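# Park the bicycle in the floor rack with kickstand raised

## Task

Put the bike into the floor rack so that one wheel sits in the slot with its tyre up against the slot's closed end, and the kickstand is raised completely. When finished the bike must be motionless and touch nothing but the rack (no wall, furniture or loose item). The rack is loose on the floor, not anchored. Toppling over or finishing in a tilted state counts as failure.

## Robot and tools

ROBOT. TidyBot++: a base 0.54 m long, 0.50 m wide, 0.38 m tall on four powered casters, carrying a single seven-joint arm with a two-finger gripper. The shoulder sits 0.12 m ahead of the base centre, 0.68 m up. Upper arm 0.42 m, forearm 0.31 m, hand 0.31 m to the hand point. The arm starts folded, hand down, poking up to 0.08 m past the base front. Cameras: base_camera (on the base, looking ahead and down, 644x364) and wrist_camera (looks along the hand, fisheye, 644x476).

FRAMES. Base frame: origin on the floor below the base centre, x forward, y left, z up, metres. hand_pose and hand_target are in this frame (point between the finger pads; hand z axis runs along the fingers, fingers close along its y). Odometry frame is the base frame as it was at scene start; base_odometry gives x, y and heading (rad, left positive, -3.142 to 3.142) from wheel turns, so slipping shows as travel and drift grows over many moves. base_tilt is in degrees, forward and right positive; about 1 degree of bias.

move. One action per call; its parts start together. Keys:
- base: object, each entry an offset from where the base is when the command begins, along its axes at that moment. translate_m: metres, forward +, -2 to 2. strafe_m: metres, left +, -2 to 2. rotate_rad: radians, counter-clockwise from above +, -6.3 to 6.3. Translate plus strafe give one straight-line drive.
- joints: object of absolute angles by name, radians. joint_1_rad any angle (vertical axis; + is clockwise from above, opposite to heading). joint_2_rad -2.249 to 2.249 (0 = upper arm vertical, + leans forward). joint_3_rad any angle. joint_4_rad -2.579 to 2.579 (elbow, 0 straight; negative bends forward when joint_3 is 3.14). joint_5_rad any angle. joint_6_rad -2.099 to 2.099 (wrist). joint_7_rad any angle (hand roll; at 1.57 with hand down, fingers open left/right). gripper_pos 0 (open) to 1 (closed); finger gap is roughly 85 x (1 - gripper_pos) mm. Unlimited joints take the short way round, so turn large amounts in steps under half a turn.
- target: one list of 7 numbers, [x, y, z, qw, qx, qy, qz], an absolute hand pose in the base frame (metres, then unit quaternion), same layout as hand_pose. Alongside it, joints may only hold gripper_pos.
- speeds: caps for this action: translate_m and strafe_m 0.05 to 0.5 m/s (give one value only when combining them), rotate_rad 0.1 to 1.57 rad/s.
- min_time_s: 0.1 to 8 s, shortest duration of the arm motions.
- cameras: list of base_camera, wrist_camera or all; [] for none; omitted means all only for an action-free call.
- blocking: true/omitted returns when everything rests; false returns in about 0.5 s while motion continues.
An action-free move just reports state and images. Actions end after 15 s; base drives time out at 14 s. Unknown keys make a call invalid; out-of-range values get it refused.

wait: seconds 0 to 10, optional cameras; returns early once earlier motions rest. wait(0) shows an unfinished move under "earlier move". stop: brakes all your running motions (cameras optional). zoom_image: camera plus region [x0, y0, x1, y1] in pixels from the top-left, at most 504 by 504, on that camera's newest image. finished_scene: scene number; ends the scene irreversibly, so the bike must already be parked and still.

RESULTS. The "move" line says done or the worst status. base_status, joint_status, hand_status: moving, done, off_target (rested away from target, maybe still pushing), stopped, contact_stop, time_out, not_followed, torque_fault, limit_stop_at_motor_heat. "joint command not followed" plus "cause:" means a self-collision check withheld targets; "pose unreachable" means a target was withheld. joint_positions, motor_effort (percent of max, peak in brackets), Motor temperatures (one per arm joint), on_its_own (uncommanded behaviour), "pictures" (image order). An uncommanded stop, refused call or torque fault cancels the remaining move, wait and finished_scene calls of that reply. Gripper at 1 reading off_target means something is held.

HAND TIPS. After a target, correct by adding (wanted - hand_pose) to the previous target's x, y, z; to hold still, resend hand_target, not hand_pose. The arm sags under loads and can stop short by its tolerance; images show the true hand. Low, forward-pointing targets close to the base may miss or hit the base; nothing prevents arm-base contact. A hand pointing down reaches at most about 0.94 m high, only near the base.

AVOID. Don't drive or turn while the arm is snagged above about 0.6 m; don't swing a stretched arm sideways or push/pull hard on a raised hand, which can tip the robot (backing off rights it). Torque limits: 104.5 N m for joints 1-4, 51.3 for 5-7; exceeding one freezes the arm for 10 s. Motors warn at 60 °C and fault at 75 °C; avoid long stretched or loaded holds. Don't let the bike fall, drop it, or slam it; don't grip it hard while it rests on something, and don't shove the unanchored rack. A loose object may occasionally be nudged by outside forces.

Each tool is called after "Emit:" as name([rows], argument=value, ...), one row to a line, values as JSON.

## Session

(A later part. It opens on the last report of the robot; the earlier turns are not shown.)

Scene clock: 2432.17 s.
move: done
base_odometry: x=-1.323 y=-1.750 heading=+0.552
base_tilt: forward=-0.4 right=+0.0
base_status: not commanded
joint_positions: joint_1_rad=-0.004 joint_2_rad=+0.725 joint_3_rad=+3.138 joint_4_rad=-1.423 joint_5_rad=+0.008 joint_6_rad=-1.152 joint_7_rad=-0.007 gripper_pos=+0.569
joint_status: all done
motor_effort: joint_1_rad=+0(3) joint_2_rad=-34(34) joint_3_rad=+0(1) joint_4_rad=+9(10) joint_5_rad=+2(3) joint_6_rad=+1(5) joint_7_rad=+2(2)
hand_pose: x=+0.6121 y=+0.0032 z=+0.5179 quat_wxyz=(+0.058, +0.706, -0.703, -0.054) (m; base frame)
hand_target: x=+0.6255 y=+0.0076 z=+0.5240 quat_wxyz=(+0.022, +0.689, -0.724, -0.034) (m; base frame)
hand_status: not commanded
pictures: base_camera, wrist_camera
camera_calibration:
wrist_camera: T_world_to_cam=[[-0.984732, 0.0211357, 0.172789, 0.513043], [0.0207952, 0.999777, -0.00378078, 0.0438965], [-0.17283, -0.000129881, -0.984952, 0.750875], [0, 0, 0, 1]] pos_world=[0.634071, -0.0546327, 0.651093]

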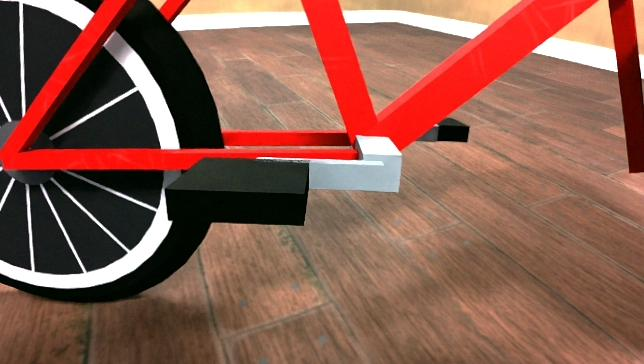

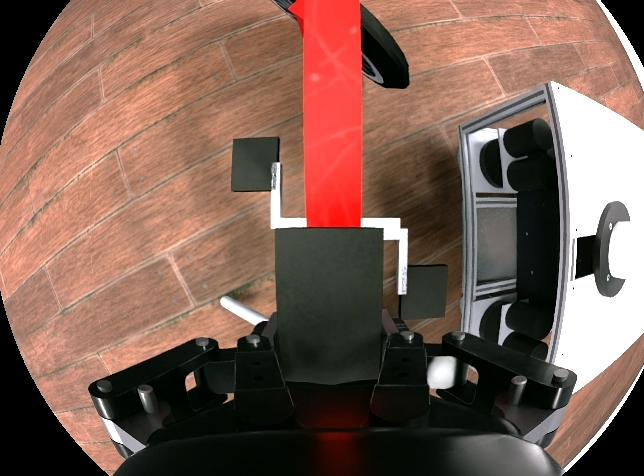

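Emit:
move(joints={"joint_2_rad": 0.60, "joint_4_rad": -1.627, "joint_6_rad": -0.935}, min_time_s=3, cameras=["base_camera"])

Emit:
move(joints={"joint_2_rad": 0.52, "joint_4_rad": -1.777, "joint_6_rad": -0.817}, min_time_s=3, cameras=["wrist_camera", "base_camera"])

Scene clock: 2441.30 s.
move: done
base_odometry: x=-1.323 y=-1.750 heading=+0.552
base_tilt: forward=-0.5 right=+0.0
base_status: not commanded
joint_positions: joint_1_rad=-0.004 joint_2_rad=+0.628 joint_3_rad=+3.138 joint_4_rad=-1.592 joint_5_rad=+0.007 joint_6_rad=-1.027 joint_7_rad=-0.008 gripper_pos=+0.569
joint_status: all done
motor_effort: joint_1_rad=+0(2) joint_2_rad=-30(34) joint_3_rad=-1(1) joint_4_rad=+9(11) joint_5_rad=+1(2) joint_6_rad=+2(3) joint_7_rad=+2(2)
hand_pose: x=+0.5837 y=+0.0032 z=+0.5226 quat_wxyz=(+0.039, +0.707, -0.705, -0.036) (m; base frame)
hand_target: x=+0.5993 y=+0.0071 z=+0.5261 quat_wxyz=(+0.002, +0.689, -0.725, -0.013) (m; base frame)
hand_status: not commanded
pictures: base_camera

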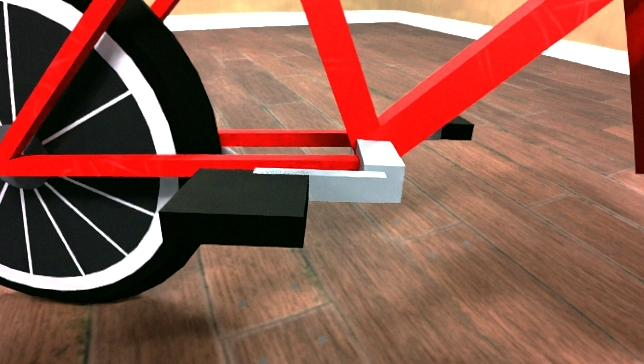

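Scene clock: 2444.60 s.
move: done
base_odometry: x=-1.323 y=-1.750 heading=+0.552
base_tilt: forward=-0.5 right=+0.0
base_status: not commanded
joint_positions: joint_1_rad=-0.004 joint_2_rad=+0.542 joint_3_rad=+3.138 joint_4_rad=-1.743 joint_5_rad=+0.007 joint_6_rad=-0.913 joint_7_rad=-0.008 gripper_pos=+0.570
joint_status: all done
motor_effort: joint_1_rad=-1(2) joint_2_rad=-26(31) joint_3_rad=-2(2) joint_4_rad=+9(10) joint_5_rad=+1(2) joint_6_rad=+3(4) joint_7_rad=+2(2)
hand_pose: x=+0.5561 y=+0.0032 z=+0.5258 quat_wxyz=(+0.021, +0.708, -0.705, -0.018) (m; base frame)
hand_target: x=+0.5717 y=+0.0066 z=+0.5271 quat_wxyz=(-0.015, +0.688, -0.725, +0.004) (m; base frame)
hand_status: not commanded
pictures: base_camera, wrist_camera
camera_calibration:
wrist_camera: T_world_to_cam=[[-0.99725, 0.0209312, 0.0710926, 0.516831], [0.0209474, 0.99978, -0.000518025, 0.0433431], [-0.0710879, 0.000972603, -0.99747, 0.699014], [0, 0, 0, 1]] pos_world=[0.564193, -0.0548313, 0.660525]

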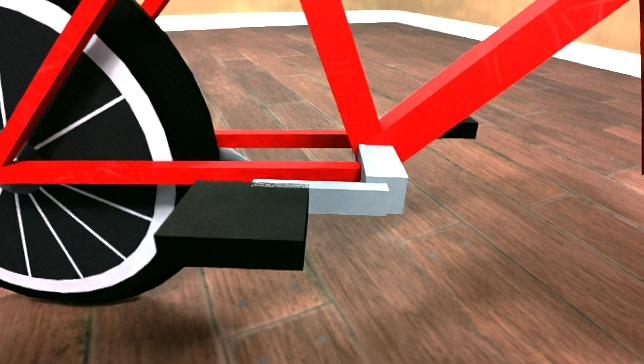

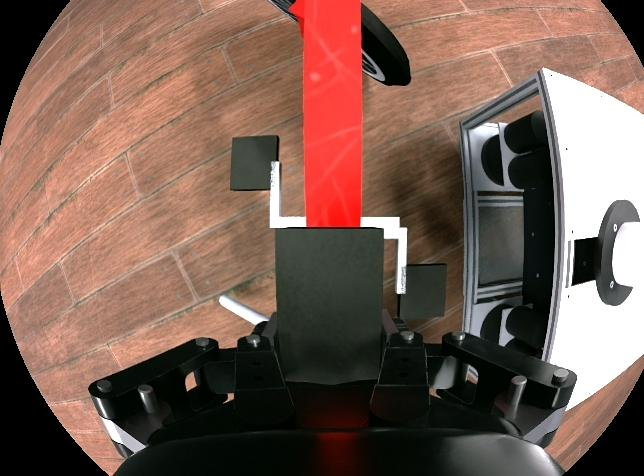

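Emit:
move(joints={"joint_2_rad": 0.448, "joint_4_rad": -1.92, "joint_6_rad": -0.70}, min_time_s=3, cameras=["wrist_camera", "base_camera"])

Scene clock: 2455.80 s.
move: done
base_odometry: x=-1.323 y=-1.750 heading=+0.552
base_tilt: forward=-0.5 right=+0.0
base_status: not commanded
joint_positions: joint_1_rad=-0.004 joint_2_rad=+0.460 joint_3_rad=+3.138 joint_4_rad=-1.886 joint_5_rad=+0.007 joint_6_rad=-0.801 joint_7_rad=-0.009 gripper_pos=+0.570
joint_status: all done
motor_effort: joint_1_rad=-2(2) joint_2_rad=-23(26) joint_3_rad=-2(2) joint_4_rad=+9(11) joint_5_rad=+1(1) joint_6_rad=+4(5) joint_7_rad=+2(3)
hand_pose: x=+0.5284 y=+0.0031 z=+0.5276 quat_wxyz=(+0.003, +0.709, -0.706, -0.001) (m; base frame)
hand_target: x=+0.5438 y=+0.0061 z=+0.5257 quat_wxyz=(-0.031, +0.687, -0.725, +0.020) (m; base frame)
hand_status: not commanded
pictures: base_camera, wrist_camera
camera_calibration:
wrist_camera: T_world_to_cam=[[-0.999571, 0.0206306, 0.020785, 0.51689], [0.020661, 0.999786, 0.00124674, 0.0431475], [-0.0207548, 0.00167564, -0.999783, 0.673388], [0, 0, 0, 1]] pos_world=[0.529753, -0.0549304, 0.662445]

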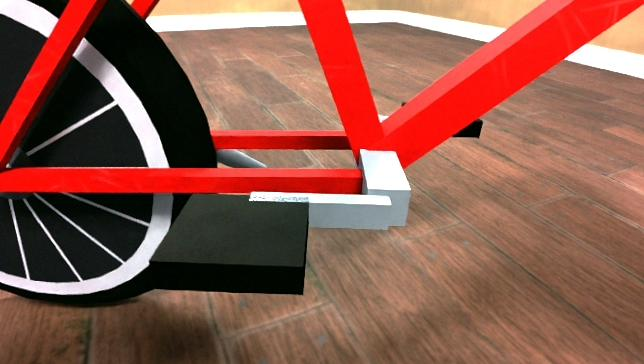

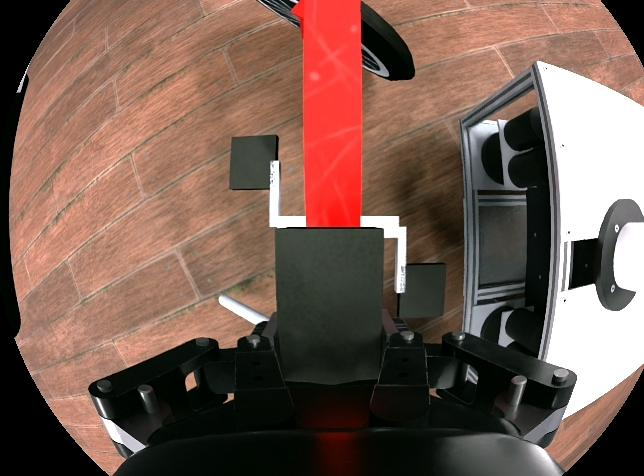

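Emit:
move(joints={"joint_2_rad": 0.397, "joint_4_rad": -2.01, "joint_6_rad": -0.628}, min_time_s=2.5, cameras=["wrist_camera", "base_camera"])

Scene clock: 2572.60 s.
move: done
base_odometry: x=-1.323 y=-1.750 heading=+0.552
base_tilt: forward=-0.5 right=+0.0
base_status: not commanded
joint_positions: joint_1_rad=-0.004 joint_2_rad=+0.408 joint_3_rad=+3.138 joint_4_rad=-1.978 joint_5_rad=+0.007 joint_6_rad=-0.728 joint_7_rad=-0.009 gripper_pos=+0.571
joint_status: all done
motor_effort: joint_1_rad=-1(3) joint_2_rad=-20(23) joint_3_rad=-2(2) joint_4_rad=+9(10) joint_5_rad=+0(1) joint_6_rad=+4(5) joint_7_rad=+1(2)
hand_pose: x=+0.5099 y=+0.0031 z=+0.5280 quat_wxyz=(-0.009, +0.709, -0.705, +0.011) (m; base frame)
hand_target: x=+0.5255 y=+0.0057 z=+0.5271 quat_wxyz=(-0.043, +0.687, -0.725, +0.032) (m; base frame)
hand_status: not commanded
pictures: base_camera, wrist_camera
camera_calibration:
wrist_camera: T_world_to_cam=[[-0.999718, 0.0202949, -0.012304, 0.515921], [0.0202665, 0.999792, 0.00242937, 0.043137], [0.0123507, 0.00217932, -0.999921, 0.656668], [0, 0, 0, 1]] pos_world=[0.506791, -0.0550296, 0.66286]

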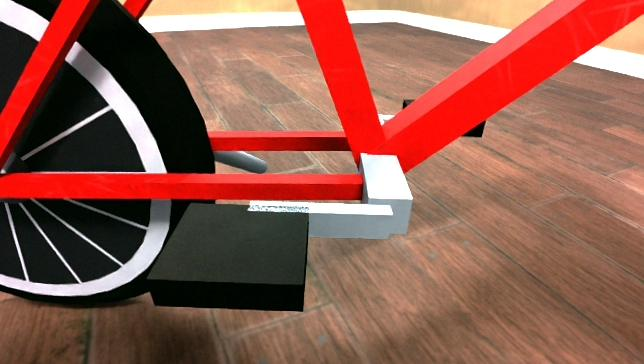

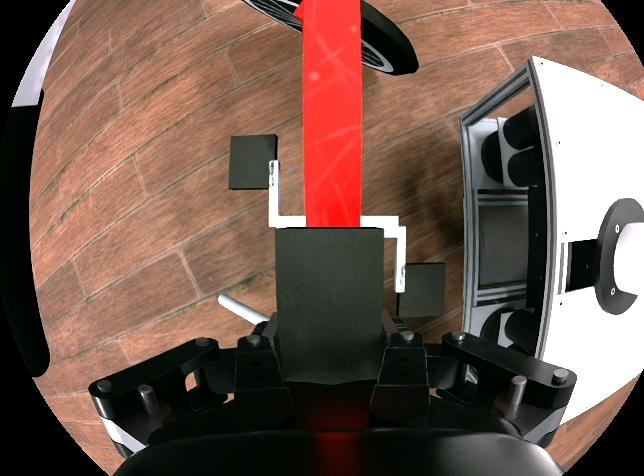

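Emit:
move(base={"strafe_m": -0.1}, speeds={"strafe_m": 0.05}, joints={"joint_1_rad": -0.275, "joint_2_rad": 0.46, "joint_4_rad": -1.90, "joint_6_rad": -0.80, "joint_7_rad": -0.29}, min_time_s=2.2, cameras=["wrist_camera", "base_camera"])

Scene clock: 2625.67 s.
move: done
base_odometry: x=-1.271 y=-1.835 heading=+0.552
base_tilt: forward=-0.5 right=+0.0
base_status: done
joint_positions: joint_1_rad=-0.256 joint_2_rad=+0.426 joint_3_rad=+3.138 joint_4_rad=-1.944 joint_5_rad=+0.004 joint_6_rad=-0.749 joint_7_rad=-0.253 gripper_pos=+0.572
joint_status: all done
motor_effort: joint_1_rad=-1(4) joint_2_rad=-24(26) joint_3_rad=-2(3) joint_4_rad=+11(12) joint_5_rad=+1(3) joint_6_rad=+3(5) joint_7_rad=+1(2)
hand_pose: x=+0.5052 y=+0.1032 z=+0.5283 quat_wxyz=(-0.009, +0.710, -0.704, +0.006) (m; base frame)
hand_target: x=+0.5046 y=+0.1156 z=+0.5245 quat_wxyz=(+0.004, +0.697, -0.717, -0.011) (m; base frame)
hand_status: not commanded
pictures: base_camera, wrist_camera
camera_calibration:
wrist_camera: T_world_to_cam=[[-0.999861, 0.0154907, -0.00623183, 0.50657], [0.0154297, 0.999834, 0.00973011, -0.0582866], [0.00638152, 0.0096326, -0.999933, 0.659063], [0, 0, 0, 1]] pos_world=[0.503193, 0.0440813, 0.662743]

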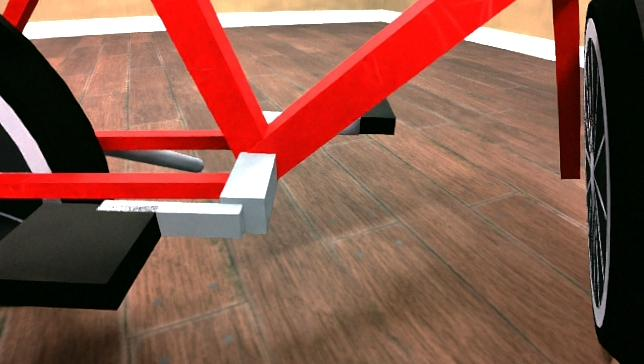

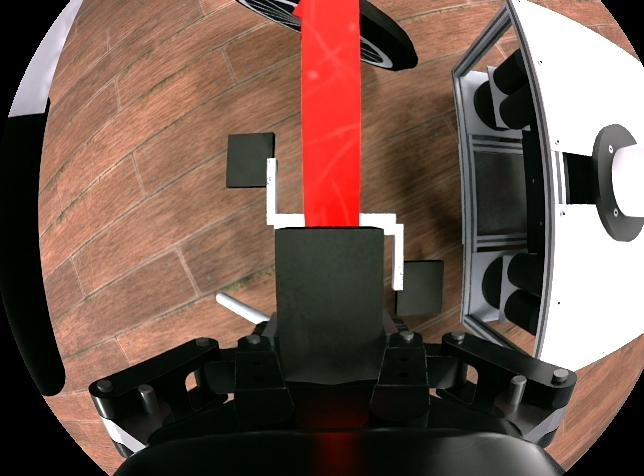

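Emit:
move(base={"strafe_m": -0.1}, speeds={"strafe_m": 0.05}, joints={"joint_1_rad": -0.495, "joint_2_rad": 0.532, "joint_4_rad": -1.763, "joint_6_rad": -0.86, "joint_7_rad": -0.513}, min_time_s=2.2, cameras=["wrist_camera", "base_camera"])

Scene clock: 2638.57 s.
move: done
base_odometry: x=-1.218 y=-1.921 heading=+0.552
base_tilt: forward=-0.5 right=+0.0
base_status: done
joint_positions: joint_1_rad=-0.477 joint_2_rad=+0.497 joint_3_rad=+3.138 joint_4_rad=-1.814 joint_5_rad=+0.002 joint_6_rad=-0.816 joint_7_rad=-0.475 gripper_pos=+0.573
joint_status: all done
motor_effort: joint_1_rad=-1(3) joint_2_rad=-28(28) joint_3_rad=-1(3) joint_4_rad=+12(13) joint_5_rad=+1(3) joint_6_rad=+4(5) joint_7_rad=+1(2)
hand_pose: x=+0.5061 y=+0.2029 z=+0.5283 quat_wxyz=(-0.007, +0.709, -0.705, +0.002) (m; base frame)
hand_target: x=+0.5071 y=+0.2172 z=+0.5249 quat_wxyz=(+0.004, +0.696, -0.718, -0.009) (m; base frame)
hand_status: not commanded
pictures: base_camera, wrist_camera
camera_calibration:
wrist_camera: T_world_to_cam=[[-0.999835, 0.0179436, 0.00275274, 0.500697], [0.0179756, 0.999766, 0.0120599, -0.160521], [-0.0025357, 0.0121074, -0.999923, 0.662128], [0, 0, 0, 1]] pos_world=[0.505179, 0.143483, 0.662635]

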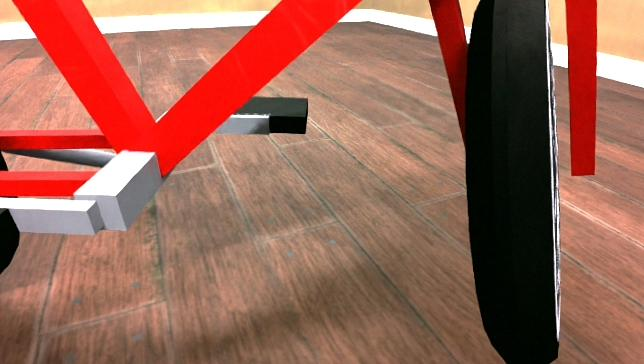

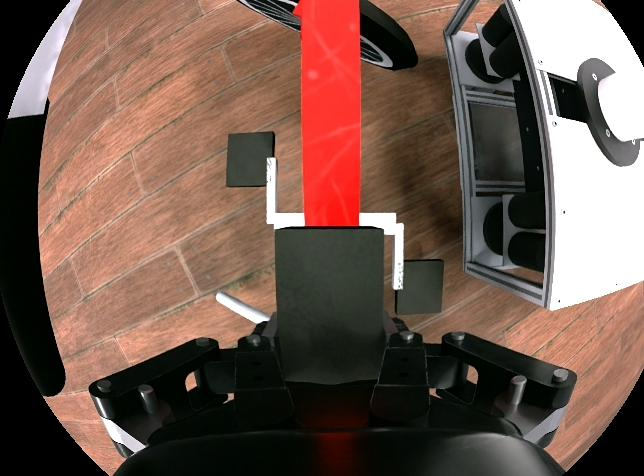

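Emit:
move(base={"strafe_m": -0.1}, speeds={"strafe_m": 0.05}, joints={"joint_1_rad": -0.676, "joint_2_rad": 0.632, "joint_4_rad": -1.566, "joint_6_rad": -0.955, "joint_7_rad": -0.694}, min_time_s=2.2, cameras=["wrist_camera", "base_camera"])

Scene clock: 2662.03 s.
move: done
base_odometry: x=-1.166 y=-2.006 heading=+0.552
base_tilt: forward=-0.5 right=+0.0
base_status: done
joint_positions: joint_1_rad=-0.658 joint_2_rad=+0.598 joint_3_rad=+3.138 joint_4_rad=-1.622 joint_5_rad=+0.001 joint_6_rad=-0.912 joint_7_rad=-0.656 gripper_pos=+0.573
joint_status: all done
motor_effort: joint_1_rad=-2(3) joint_2_rad=-33(33) joint_3_rad=-1(2) joint_4_rad=+13(15) joint_5_rad=+1(3) joint_6_rad=+4(5) joint_7_rad=+1(2)
hand_pose: x=+0.5054 y=+0.3022 z=+0.5284 quat_wxyz=(-0.005, +0.709, -0.705, +0.000) (m; base frame)
hand_target: x=+0.5042 y=+0.3182 z=+0.5256 quat_wxyz=(+0.005, +0.697, -0.717, -0.009) (m; base frame)
hand_status: not commanded
pictures: base_camera, wrist_camera
camera_calibration:
wrist_camera: T_world_to_cam=[[-0.999768, 0.0199387, 0.00820763, 0.494676], [0.0200429, 0.999717, 0.0128241, -0.261135], [-0.00794962, 0.0129856, -0.999884, 0.663419], [0, 0, 0, 1]] pos_world=[0.505069, 0.242583, 0.66263]

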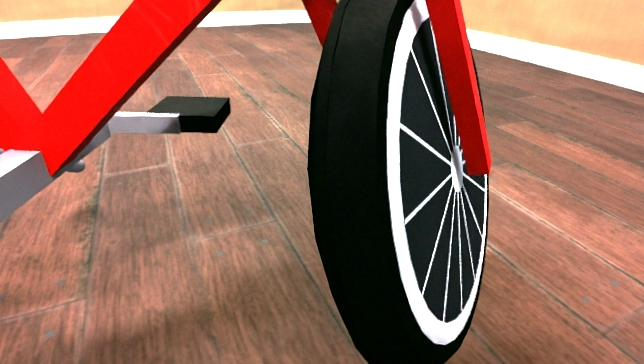

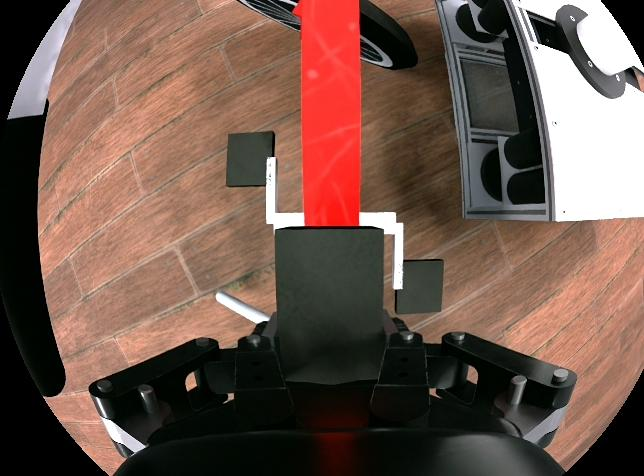

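Emit:
move(base={"strafe_m": -0.1}, speeds={"strafe_m": 0.05}, joints={"joint_1_rad": -0.817, "joint_2_rad": 0.766, "joint_4_rad": -1.29, "joint_6_rad": -1.088, "joint_7_rad": -0.835}, min_time_s=2.2, cameras=["wrist_camera", "base_camera"])

Scene clock: 2674.70 s.
move: off_target
base_odometry: x=-1.113 y=-2.091 heading=+0.552
base_tilt: forward=-0.4 right=+0.0
base_status: done
joint_positions: joint_1_rad=-0.799 joint_2_rad=+0.733 joint_3_rad=+3.138 joint_4_rad=-1.353 joint_5_rad=-0.002 joint_6_rad=-1.049 joint_7_rad=-0.798 gripper_pos=+0.573
joint_status: joint_4_rad off_target (ended at -1.353, target -1.290); the others done
motor_effort: joint_1_rad=-2(3) joint_2_rad=-38(39) joint_3_rad=-1(2) joint_4_rad=+15(16) joint_5_rad=+2(4) joint_6_rad=+4(6) joint_7_rad=+1(2)
hand_pose: x=+0.5052 y=+0.4019 z=+0.5286 quat_wxyz=(-0.004, +0.708, -0.706, -0.002) (m; base frame)
hand_target: x=+0.5028 y=+0.4201 z=+0.5272 quat_wxyz=(+0.002, +0.698, -0.716, -0.009) (m; base frame)
hand_status: not commanded
pictures: base_camera, wrist_camera
camera_calibration:
wrist_camera: T_world_to_cam=[[-0.999677, 0.0218451, 0.0129531, 0.489134], [0.0220146, 0.999672, 0.0130837, -0.361968], [-0.012663, 0.0133646, -0.999831, 0.66454], [0, 0, 0, 1]] pos_world=[0.505359, 0.342283, 0.662827]

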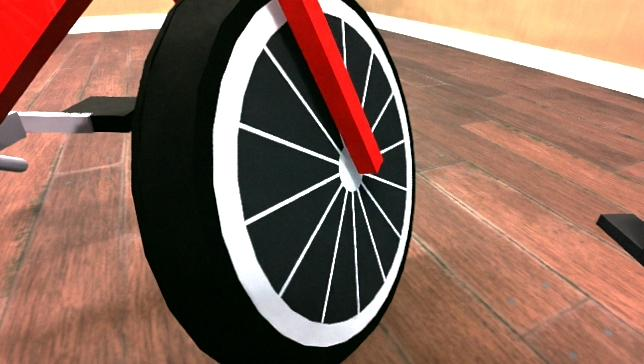

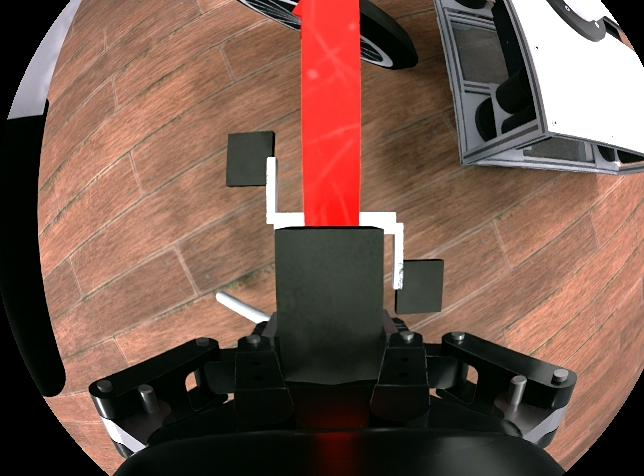

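Emit:
move(base={"translate_m": 0.01, "strafe_m": -0.107, "rotate_rad": 0.0135}, speeds={"strafe_m": 0.06, "rotate_rad": 0.1}, cameras=["wrist_camera", "base_camera"])

Scene clock: 2683.67 s.
move: done
base_odometry: x=-1.049 y=-2.177 heading=+0.566
base_tilt: forward=-0.5 right=+0.0
base_status: done
joint_positions: joint_1_rad=-0.858 joint_2_rad=+0.760 joint_3_rad=+3.132 joint_4_rad=-1.297 joint_5_rad=+0.004 joint_6_rad=-1.045 joint_7_rad=-0.808 gripper_pos=+0.574
joint_status: not commanded
motor_effort: joint_1_rad=+7(10) joint_2_rad=-43(45) joint_3_rad=+2(5) joint_4_rad=+9(15) joint_5_rad=-6(10) joint_6_rad=-13(16) joint_7_rad=-6(11)
hand_pose: x=+0.4944 y=+0.4423 z=+0.5288 quat_wxyz=(-0.020, +0.727, -0.686, -0.003) (m; base frame)
hand_target: x=+0.5028 y=+0.4201 z=+0.5272 quat_wxyz=(+0.002, +0.698, -0.716, -0.009) (m; base frame)
hand_status: not commanded
pictures: base_camera, wrist_camera
camera_calibration:
wrist_camera: T_world_to_cam=[[-0.999378, -0.0340514, -0.00913408, 0.513748], [-0.0343633, 0.998743, 0.0364992, -0.386297], [0.00787975, 0.0367904, -0.999292, 0.64326], [0, 0, 0, 1]] pos_world=[0.495086, 0.37964, 0.661597]

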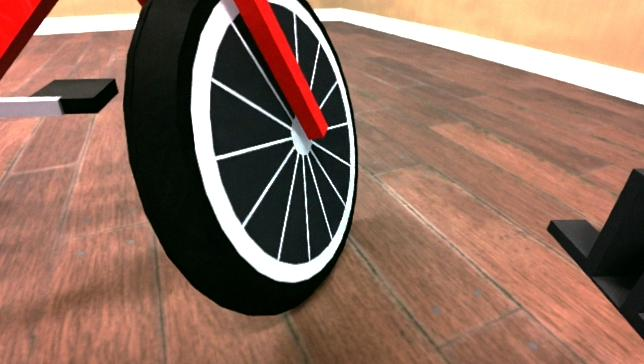

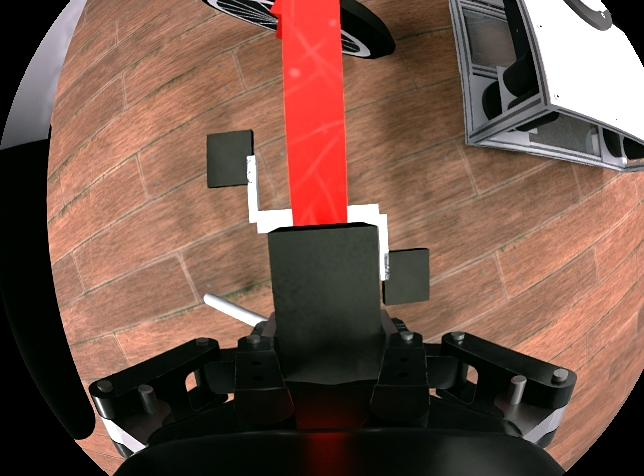

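Emit:
move(base={"translate_m": 0.006, "strafe_m": -0.08, "rotate_rad": 0.005}, speeds={"strafe_m": 0.05, "rotate_rad": 0.1}, cameras=["wrist_camera", "base_camera"])

Scene clock: 2692.10 s.
move: done
base_odometry: x=-1.001 y=-2.241 heading=+0.572
base_tilt: forward=-0.5 right=+0.0
base_status: done
joint_positions: joint_1_rad=-0.885 joint_2_rad=+0.775 joint_3_rad=+3.119 joint_4_rad=-1.280 joint_5_rad=+0.017 joint_6_rad=-1.009 joint_7_rad=-0.794 gripper_pos=+0.574
joint_status: not commanded
motor_effort: joint_1_rad=+11(14) joint_2_rad=-46(48) joint_3_rad=+5(7) joint_4_rad=+7(9) joint_5_rad=-8(12) joint_6_rad=-19(24) joint_7_rad=-12(15)
hand_pose: x=+0.4899 y=+0.4677 z=+0.5263 quat_wxyz=(-0.039, +0.746, -0.665, -0.003) (m; base frame)
hand_target: x=+0.5028 y=+0.4201 z=+0.5272 quat_wxyz=(+0.002, +0.698, -0.716, -0.009) (m; base frame)
hand_status: not commanded
pictures: base_camera, wrist_camera
camera_calibration:
wrist_camera: T_world_to_cam=[[-0.995249, -0.0896535, -0.0379772, 0.549225], [-0.091926, 0.993768, 0.063051, -0.395151], [0.0320878, 0.0662425, -0.997287, 0.613156], [0, 0, 0, 1]] pos_world=[0.490616, 0.401311, 0.657266]

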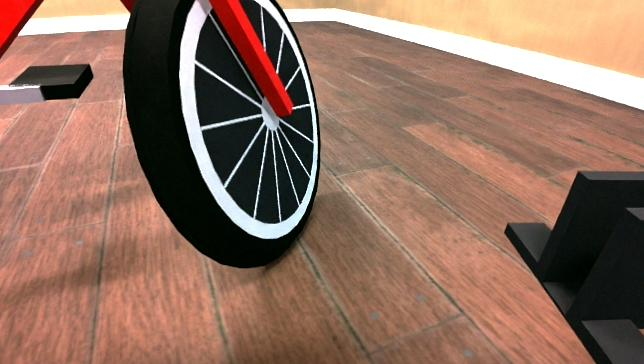

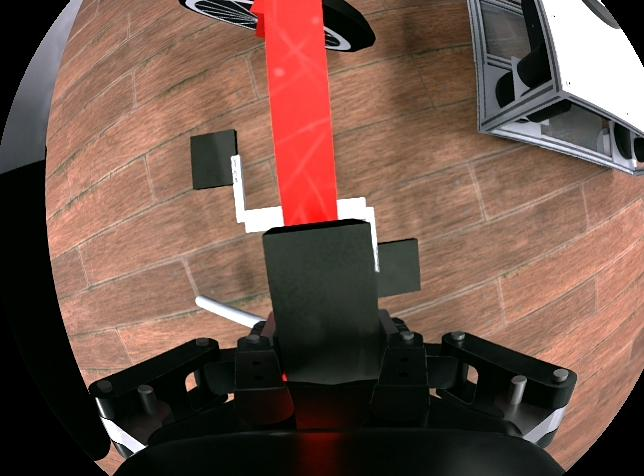

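Emit:
move(cameras=["wrist_camera", "base_camera"])

Scene clock: 2828.70 s.
Motor temperatures (°C): [30 30 26 30 35 41 38]
base_odometry: x=-1.001 y=-2.241 heading=+0.572
base_tilt: forward=-0.5 right=+0.0
base_status: done
joint_positions: joint_1_rad=-0.885 joint_2_rad=+0.775 joint_3_rad=+3.119 joint_4_rad=-1.280 joint_5_rad=+0.017 joint_6_rad=-1.009 joint_7_rad=-0.794 gripper_pos=+0.574
joint_status: not commanded
motor_effort: joint_1_rad=+12(14) joint_2_rad=-45(48) joint_3_rad=+5(7) joint_4_rad=+7(9) joint_5_rad=-8(12) joint_6_rad=-19(24) joint_7_rad=-12(15)
hand_pose: x=+0.4899 y=+0.4677 z=+0.5263 quat_wxyz=(-0.039, +0.746, -0.665, -0.003) (m; base frame)
hand_target: x=+0.5028 y=+0.4201 z=+0.5272 quat_wxyz=(+0.002, +0.698, -0.716, -0.009) (m; base frame)
hand_status: not commanded
pictures: base_camera, wrist_camera
camera_calibration:
wrist_camera: T_world_to_cam=[[-0.995249, -0.0896535, -0.0379772, 0.549225], [-0.091926, 0.993768, 0.063051, -0.395151], [0.0320878, 0.0662425, -0.997287, 0.613156], [0, 0, 0, 1]] pos_world=[0.490616, 0.401311, 0.657266]

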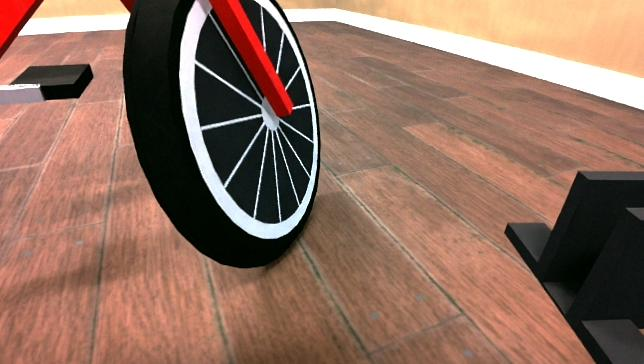

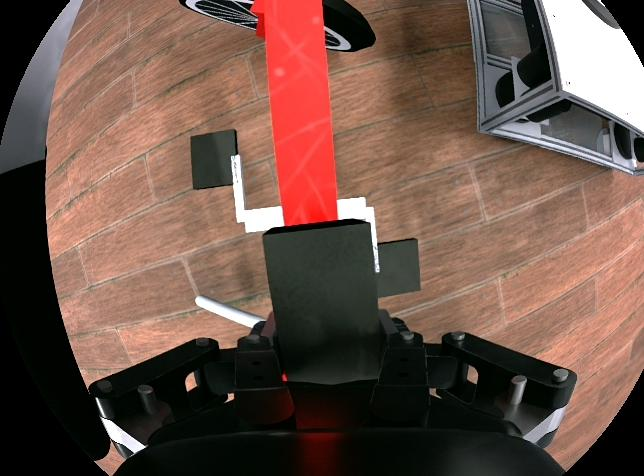

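Emit:
move(cameras=["all"])

Scene clock: 2873.20 s.
Motor temperatures (°C): [30 30 26 30 35 41 38]
base_odometry: x=-1.001 y=-2.241 heading=+0.572
base_tilt: forward=-0.5 right=-0.1
base_status: done
joint_positions: joint_1_rad=-0.885 joint_2_rad=+0.775 joint_3_rad=+3.119 joint_4_rad=-1.280 joint_5_rad=+0.017 joint_6_rad=-1.009 joint_7_rad=-0.794 gripper_pos=+0.574
joint_status: not commanded
motor_effort: joint_1_rad=+11(14) joint_2_rad=-45(48) joint_3_rad=+5(7) joint_4_rad=+7(9) joint_5_rad=-8(12) joint_6_rad=-19(24) joint_7_rad=-12(15)
hand_pose: x=+0.4899 y=+0.4677 z=+0.5263 quat_wxyz=(-0.039, +0.746, -0.665, -0.003) (m; base frame)
hand_target: x=+0.5028 y=+0.4201 z=+0.5272 quat_wxyz=(+0.002, +0.698, -0.716, -0.009) (m; base frame)
hand_status: not commanded
pictures: base_camera, wrist_camera
camera_calibration:
wrist_camera: T_world_to_cam=[[-0.995249, -0.0896535, -0.0379772, 0.549225], [-0.091926, 0.993768, 0.063051, -0.395151], [0.0320878, 0.0662425, -0.997287, 0.613156], [0, 0, 0, 1]] pos_world=[0.490616, 0.401311, 0.657266]

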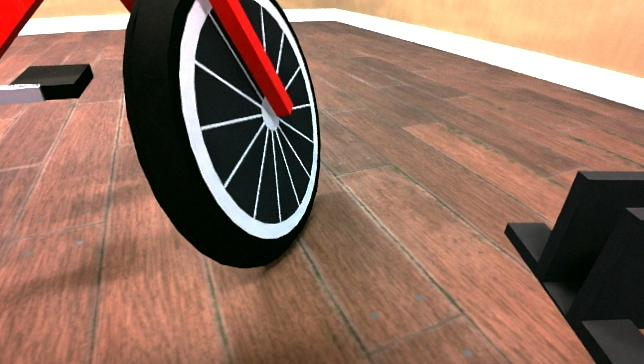

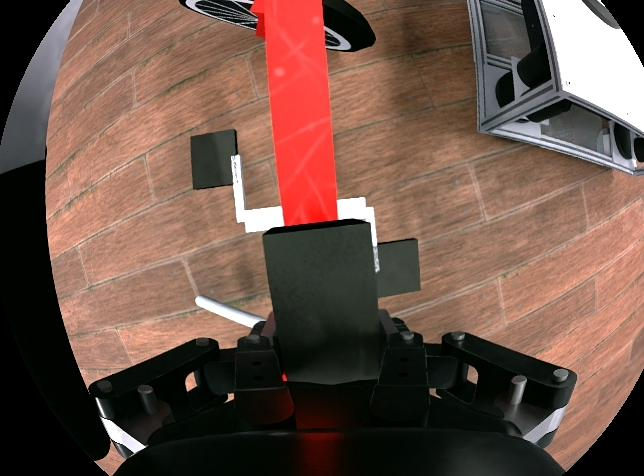

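Emit:
move(base={"strafe_m": 0.07}, speeds={"strafe_m": 0.05}, cameras=["all"])

Scene clock: 2979.53 s.
move: done
base_odometry: x=-1.039 y=-2.182 heading=+0.572
base_tilt: forward=-0.5 right=+0.0
base_status: done
joint_positions: joint_1_rad=-0.841 joint_2_rad=+0.770 joint_3_rad=+3.119 joint_4_rad=-1.280 joint_5_rad=+0.001 joint_6_rad=-1.042 joint_7_rad=-0.797 gripper_pos=+0.574
joint_status: not commanded
motor_effort: joint_1_rad=+3(10) joint_2_rad=-34(46) joint_3_rad=+1(6) joint_4_rad=+11(12) joint_5_rad=+1(11) joint_6_rad=-1(18) joint_7_rad=-2(12)
hand_pose: x=+0.5011 y=+0.4461 z=+0.5287 quat_wxyz=(-0.025, +0.728, -0.685, -0.008) (m; base frame)
hand_target: x=+0.5028 y=+0.4201 z=+0.5272 quat_wxyz=(+0.002, +0.698, -0.716, -0.009) (m; base frame)
hand_status: not commanded
pictures: base_camera, wrist_camera
camera_calibration:
wrist_camera: T_world_to_cam=[[-0.999345, -0.0351789, -0.0084306, 0.520638], [-0.0355704, 0.998016, 0.0519437, -0.396954], [0.00658656, 0.0522096, -0.998614, 0.636342], [0, 0, 0, 1]] pos_world=[0.501986, 0.381259, 0.660469]

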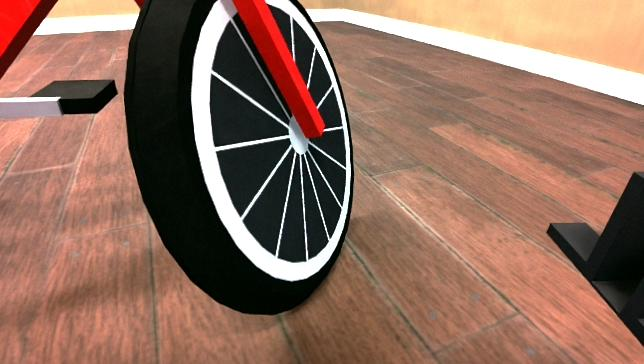

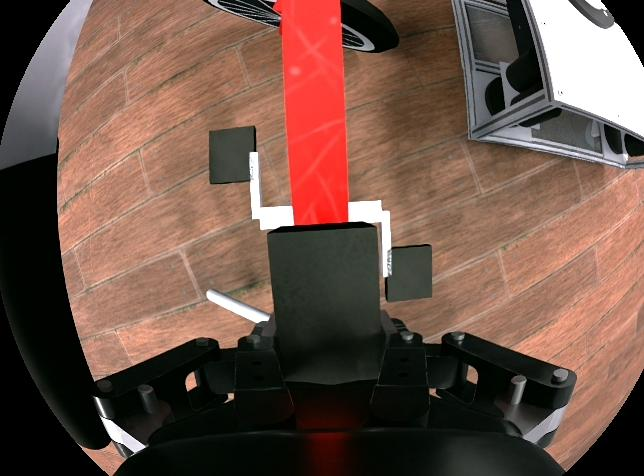

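Emit:
move(base={"strafe_m": 0.07}, speeds={"strafe_m": 0.05}, cameras=["all"])

Scene clock: 3005.93 s.
move: done
base_odometry: x=-1.077 y=-2.123 heading=+0.572
base_tilt: forward=-0.5 right=-0.1
base_status: done
joint_positions: joint_1_rad=-0.802 joint_2_rad=+0.767 joint_3_rad=+3.127 joint_4_rad=-1.280 joint_5_rad=-0.026 joint_6_rad=-1.090 joint_7_rad=-0.821 gripper_pos=+0.574
joint_status: not commanded
motor_effort: joint_1_rad=-3(5) joint_2_rad=-33(35) joint_3_rad=+0(3) joint_4_rad=+14(16) joint_5_rad=+5(9) joint_6_rad=+7(11) joint_7_rad=+2(5)
hand_pose: x=+0.5055 y=+0.4226 z=+0.5295 quat_wxyz=(-0.002, +0.700, -0.714, -0.017) (m; base frame)
hand_target: x=+0.5028 y=+0.4201 z=+0.5272 quat_wxyz=(+0.002, +0.698, -0.716, -0.009) (m; base frame)
hand_status: not commanded
pictures: base_camera, wrist_camera
camera_calibration:
wrist_camera: T_world_to_cam=[[-0.998297, 0.0448294, 0.0373323, 0.465719], [0.0459656, 0.998488, 0.0301524, -0.403357], [-0.0359242, 0.0318171, -0.998848, 0.66868], [0, 0, 0, 1]] pos_world=[0.507489, 0.360594, 0.662685]

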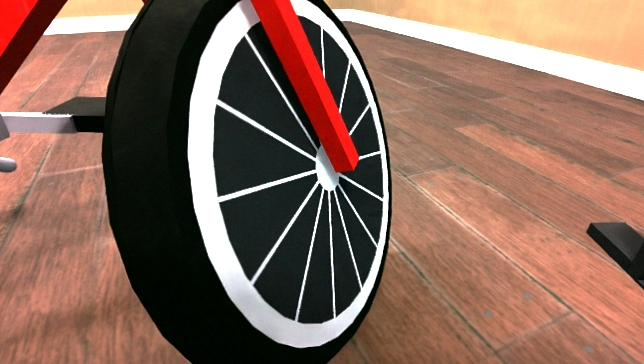

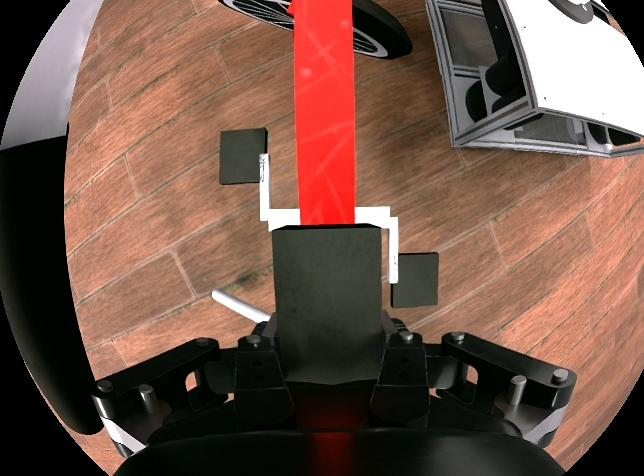

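Emit:
move(base={"translate_m": 0.05}, speeds={"translate_m": 0.05}, joints={"joint_1_rad": -0.925, "joint_2_rad": 0.665, "joint_3_rad": 3.14, "joint_4_rad": -1.45, "joint_5_rad": 0.09, "joint_6_rad": -0.96, "joint_7_rad": -0.94, "gripper_pos": 0.7}, min_time_s=1.3, cameras=["all"])

Scene clock: 3118.57 s.
move: off_target
base_odometry: x=-1.035 y=-2.096 heading=+0.572
base_tilt: forward=-0.5 right=+0.0
base_status: done
joint_positions: joint_1_rad=-0.893 joint_2_rad=+0.694 joint_3_rad=+3.130 joint_4_rad=-1.428 joint_5_rad=+0.016 joint_6_rad=-1.036 joint_7_rad=-0.916 gripper_pos=+0.574
joint_status: gripper_pos off_target (ended at +0.574, target +0.700); the others done
motor_effort: joint_1_rad=-4(5) joint_2_rad=-33(35) joint_3_rad=-2(3) joint_4_rad=+13(16) joint_5_rad=+4(8) joint_6_rad=+2(9) joint_7_rad=+3(4)
hand_pose: x=+0.4500 y=+0.4162 z=+0.5295 quat_wxyz=(+0.008, +0.705, -0.709, +0.004) (m; base frame)
hand_target: x=+0.4665 y=+0.4266 z=+0.5404 quat_wxyz=(-0.038, +0.719, -0.694, +0.032) (m; base frame)
hand_status: not commanded
pictures: base_camera, wrist_camera
camera_calibration:
wrist_camera: T_world_to_cam=[[-0.999362, 0.0297973, 0.0196678, 0.426642], [0.0295667, 0.999492, -0.011914, -0.36517], [-0.0200128, -0.0113249, -0.999736, 0.678091], [0, 0, 0, 1]] pos_world=[0.450737, 0.359951, 0.66517]

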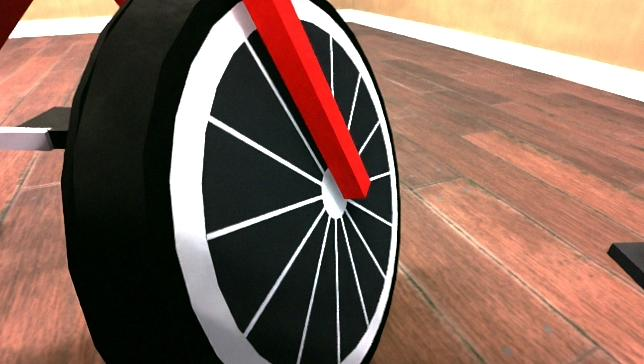

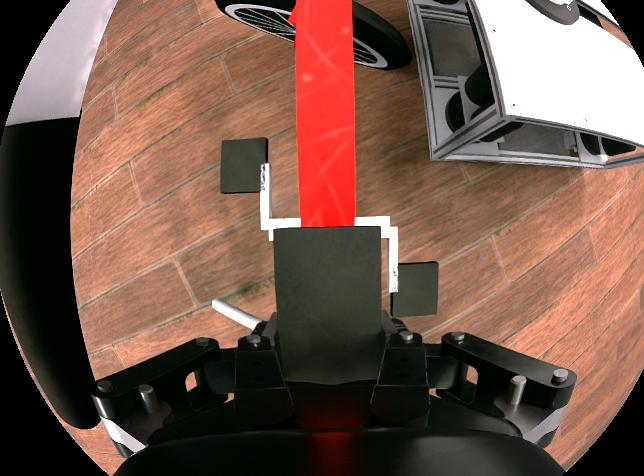

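Emit:
move(base={"translate_m": 0.05}, speeds={"translate_m": 0.05}, joints={"joint_1_rad": -1.005, "joint_2_rad": 0.59, "joint_3_rad": 3.14, "joint_4_rad": -1.595, "joint_5_rad": 0.1, "joint_6_rad": -0.88, "joint_7_rad": -1.03, "gripper_pos": 0.7}, min_time_s=1.3, cameras=["all"])

Scene clock: 3139.83 s.
move: off_target
base_odometry: x=-0.993 y=-2.069 heading=+0.572
base_tilt: forward=-0.5 right=+0.0
base_status: done
joint_positions: joint_1_rad=-0.978 joint_2_rad=+0.620 joint_3_rad=+3.130 joint_4_rad=-1.575 joint_5_rad=+0.032 joint_6_rad=-0.960 joint_7_rad=-0.999 gripper_pos=+0.574
joint_status: gripper_pos off_target (ended at +0.574, target +0.700); the others done
motor_effort: joint_1_rad=-2(5) joint_2_rad=-31(34) joint_3_rad=-1(2) joint_4_rad=+12(14) joint_5_rad=+5(6) joint_6_rad=+1(3) joint_7_rad=+3(5)
hand_pose: x=+0.3967 y=+0.4101 z=+0.5293 quat_wxyz=(+0.005, +0.709, -0.705, +0.011) (m; base frame)
hand_target: x=+0.4138 y=+0.4235 z=+0.5408 quat_wxyz=(-0.046, +0.719, -0.693, +0.029) (m; base frame)
hand_status: not commanded
pictures: base_camera, wrist_camera
camera_calibration:
wrist_camera: T_world_to_cam=[[-0.999816, 0.0182539, 0.00583356, 0.38585], [0.0181542, 0.999696, -0.0167076, -0.350421], [-0.00613676, -0.0165987, -0.999843, 0.673496], [0, 0, 0, 1]] pos_world=[0.396274, 0.35445, 0.665285]

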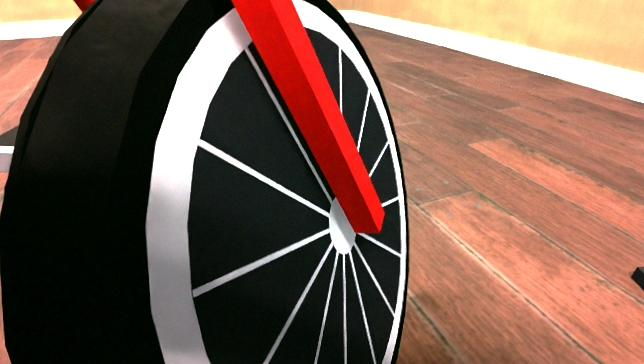

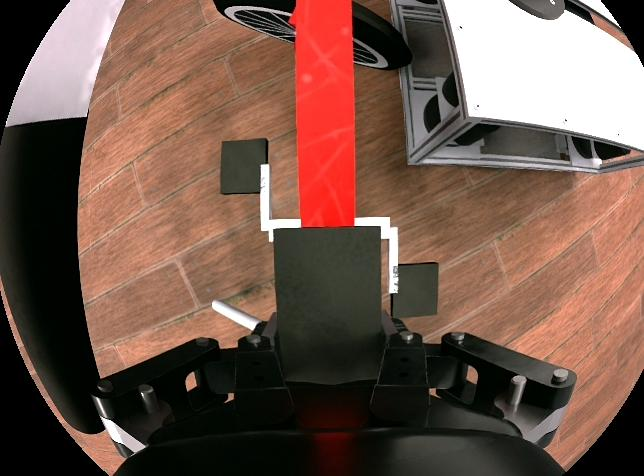

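Emit:
move(base={"translate_m": 0.05}, speeds={"translate_m": 0.05}, joints={"joint_1_rad": -1.082, "joint_2_rad": 0.53, "joint_3_rad": 3.14, "joint_4_rad": -1.715, "joint_5_rad": 0.11, "joint_6_rad": -0.82, "joint_7_rad": -1.105, "gripper_pos": 0.7}, min_time_s=1.3, cameras=["all"])

Scene clock: 3157.07 s.
move: off_target
base_odometry: x=-0.951 y=-2.042 heading=+0.572
base_tilt: forward=-0.5 right=+0.0
base_status: done
joint_positions: joint_1_rad=-1.051 joint_2_rad=+0.555 joint_3_rad=+3.133 joint_4_rad=-1.705 joint_5_rad=+0.079 joint_6_rad=-0.925 joint_7_rad=-1.053 gripper_pos=+0.574
joint_status: gripper_pos off_target (ended at +0.574, target +0.700); the others done
motor_effort: joint_1_rad=-3(4) joint_2_rad=-28(33) joint_3_rad=-2(3) joint_4_rad=+14(15) joint_5_rad=+0(6) joint_6_rad=+4(5) joint_7_rad=-1(3)
hand_pose: x=+0.3559 y=+0.3847 z=+0.5292 quat_wxyz=(+0.013, +0.726, -0.687, +0.033) (m; base frame)
hand_target: x=+0.3660 y=+0.4157 z=+0.5393 quat_wxyz=(-0.049, +0.724, -0.688, +0.028) (m; base frame)
hand_status: not commanded
pictures: base_camera, wrist_camera
camera_calibration:
wrist_camera: T_world_to_cam=[[-0.999472, -0.0294033, -0.0137952, 0.374058], [-0.0285165, 0.997755, -0.0605883, -0.283806], [0.0155458, -0.060163, -0.998068, 0.680828], [0, 0, 0, 1]] pos_world=[0.355184, 0.335128, 0.667478]

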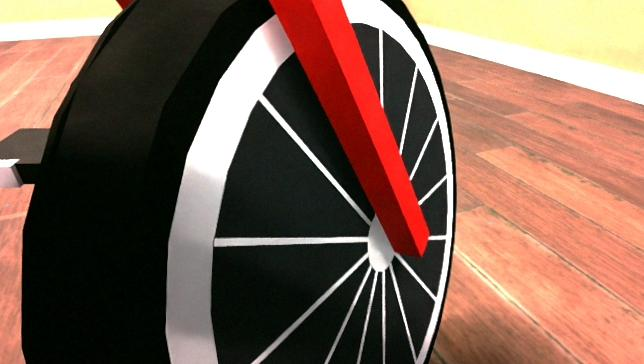

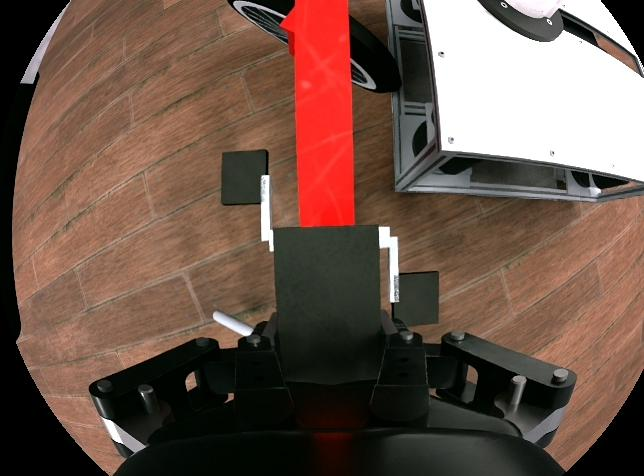

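Emit:
move(base={"translate_m": 0.05}, speeds={"translate_m": 0.05}, joints={"joint_1_rad": -1.16, "joint_2_rad": 0.45, "joint_3_rad": 3.14, "joint_4_rad": -1.86, "joint_5_rad": 0.02, "joint_6_rad": -0.745, "joint_7_rad": -1.165, "gripper_pos": 0.7}, min_time_s=1.3, cameras=["all"])

Scene clock: 3185.20 s.
move: off_target
base_odometry: x=-0.909 y=-2.015 heading=+0.572
base_tilt: forward=-0.5 right=+0.0
base_status: done
joint_positions: joint_1_rad=-1.116 joint_2_rad=+0.487 joint_3_rad=+3.146 joint_4_rad=-1.829 joint_5_rad=+0.079 joint_6_rad=-0.840 joint_7_rad=-1.070 gripper_pos=+0.574
joint_status: joint_1_rad off_target (ended at -1.116, target -1.160); gripper_pos off_target (ended at +0.574, target +0.700); the others done
motor_effort: joint_1_rad=-5(6) joint_2_rad=-27(28) joint_3_rad=-4(6) joint_4_rad=+10(15) joint_5_rad=-8(10) joint_6_rad=+3(6) joint_7_rad=-7(8)
hand_pose: x=+0.3221 y=+0.3724 z=+0.5295 quat_wxyz=(-0.002, +0.740, -0.672, +0.031) (m; base frame)
hand_target: x=+0.2976 y=+0.4046 z=+0.5388 quat_wxyz=(-0.043, +0.710, -0.703, -0.010) (m; base frame)
hand_status: not commanded
pictures: base_camera, wrist_camera
camera_calibration:
wrist_camera: T_world_to_cam=[[-0.996966, -0.0714773, -0.0308085, 0.363772], [-0.0703158, 0.996828, -0.0372687, -0.271032], [0.0333747, -0.0349893, -0.99883, 0.666116], [0, 0, 0, 1]] pos_world=[0.321379, 0.319481, 0.666443]

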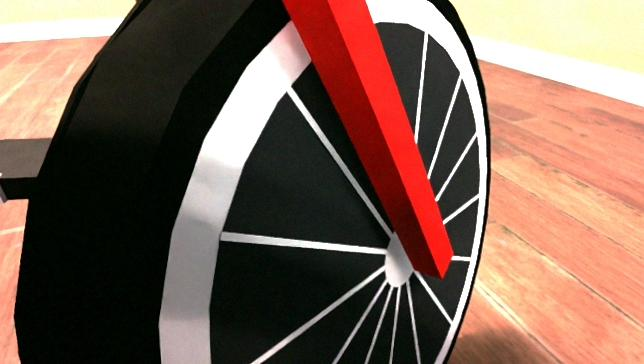

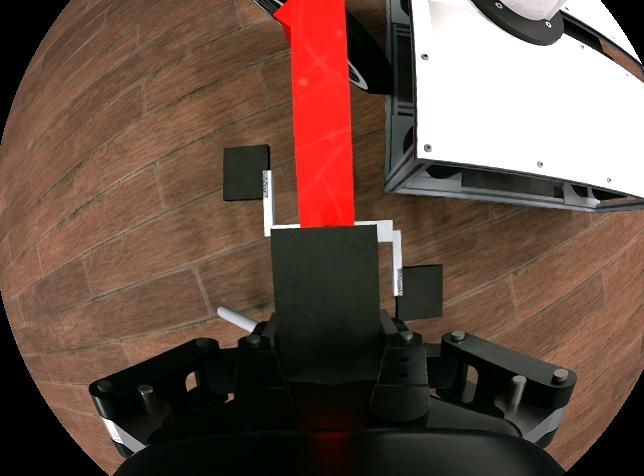

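Emit:
move(base={"translate_m": -0.04}, speeds={"translate_m": 0.05}, joints={"joint_1_rad": -1.015, "joint_2_rad": 0.555, "joint_3_rad": 3.14, "joint_4_rad": -1.735, "joint_5_rad": 0.0, "joint_6_rad": -0.93, "joint_7_rad": -1.06, "gripper_pos": 0.7}, min_time_s=1.2, cameras=["all"])

Scene clock: 3277.13 s.
move: off_target
base_odometry: x=-0.943 y=-2.037 heading=+0.572
base_tilt: forward=-0.5 right=-0.1
base_status: done
joint_positions: joint_1_rad=-1.065 joint_2_rad=+0.525 joint_3_rad=+3.128 joint_4_rad=-1.760 joint_5_rad=+0.073 joint_6_rad=-0.854 joint_7_rad=-1.052 gripper_pos=+0.574
joint_status: joint_1_rad off_target (ended at -1.065, target -1.015); gripper_pos off_target (ended at +0.574, target +0.700); the others done
motor_effort: joint_1_rad=+6(7) joint_2_rad=-30(34) joint_3_rad=+5(6) joint_4_rad=+9(15) joint_5_rad=-4(9) joint_6_rad=-3(6) joint_7_rad=-7(8)
hand_pose: x=+0.3453 y=+0.3888 z=+0.5290 quat_wxyz=(-0.008, +0.732, -0.681, +0.023) (m; base frame)
hand_target: x=+0.3461 y=+0.3696 z=+0.5220 quat_wxyz=(+0.038, +0.691, -0.722, +0.009) (m; base frame)
hand_status: not commanded
pictures: base_camera, wrist_camera
camera_calibration:
wrist_camera: T_world_to_cam=[[-0.998514, -0.0466815, -0.0281219, 0.377659], [-0.0462386, 0.998799, -0.0161982, -0.305916], [0.0288443, -0.0148738, -0.999473, 0.659485], [0, 0, 0, 1]] pos_world=[0.343931, 0.332987, 0.664802]

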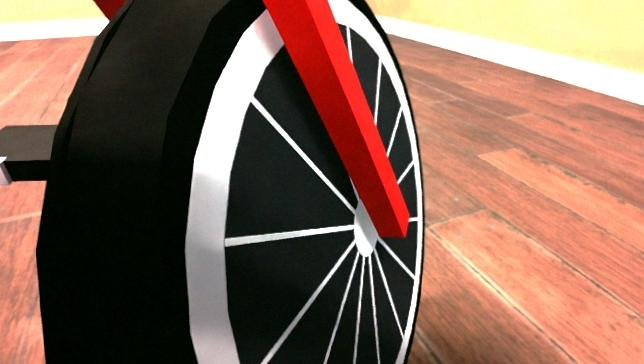

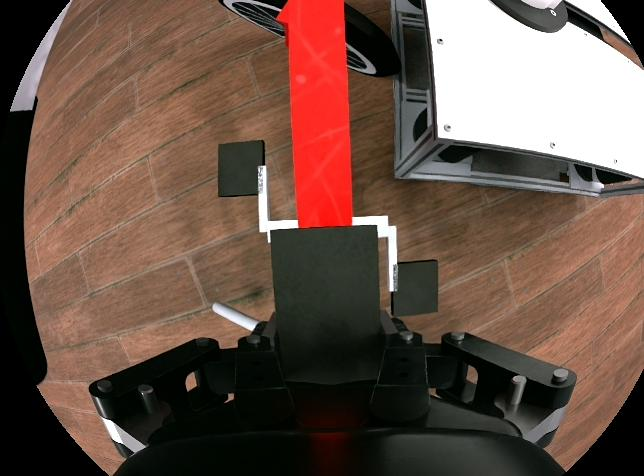

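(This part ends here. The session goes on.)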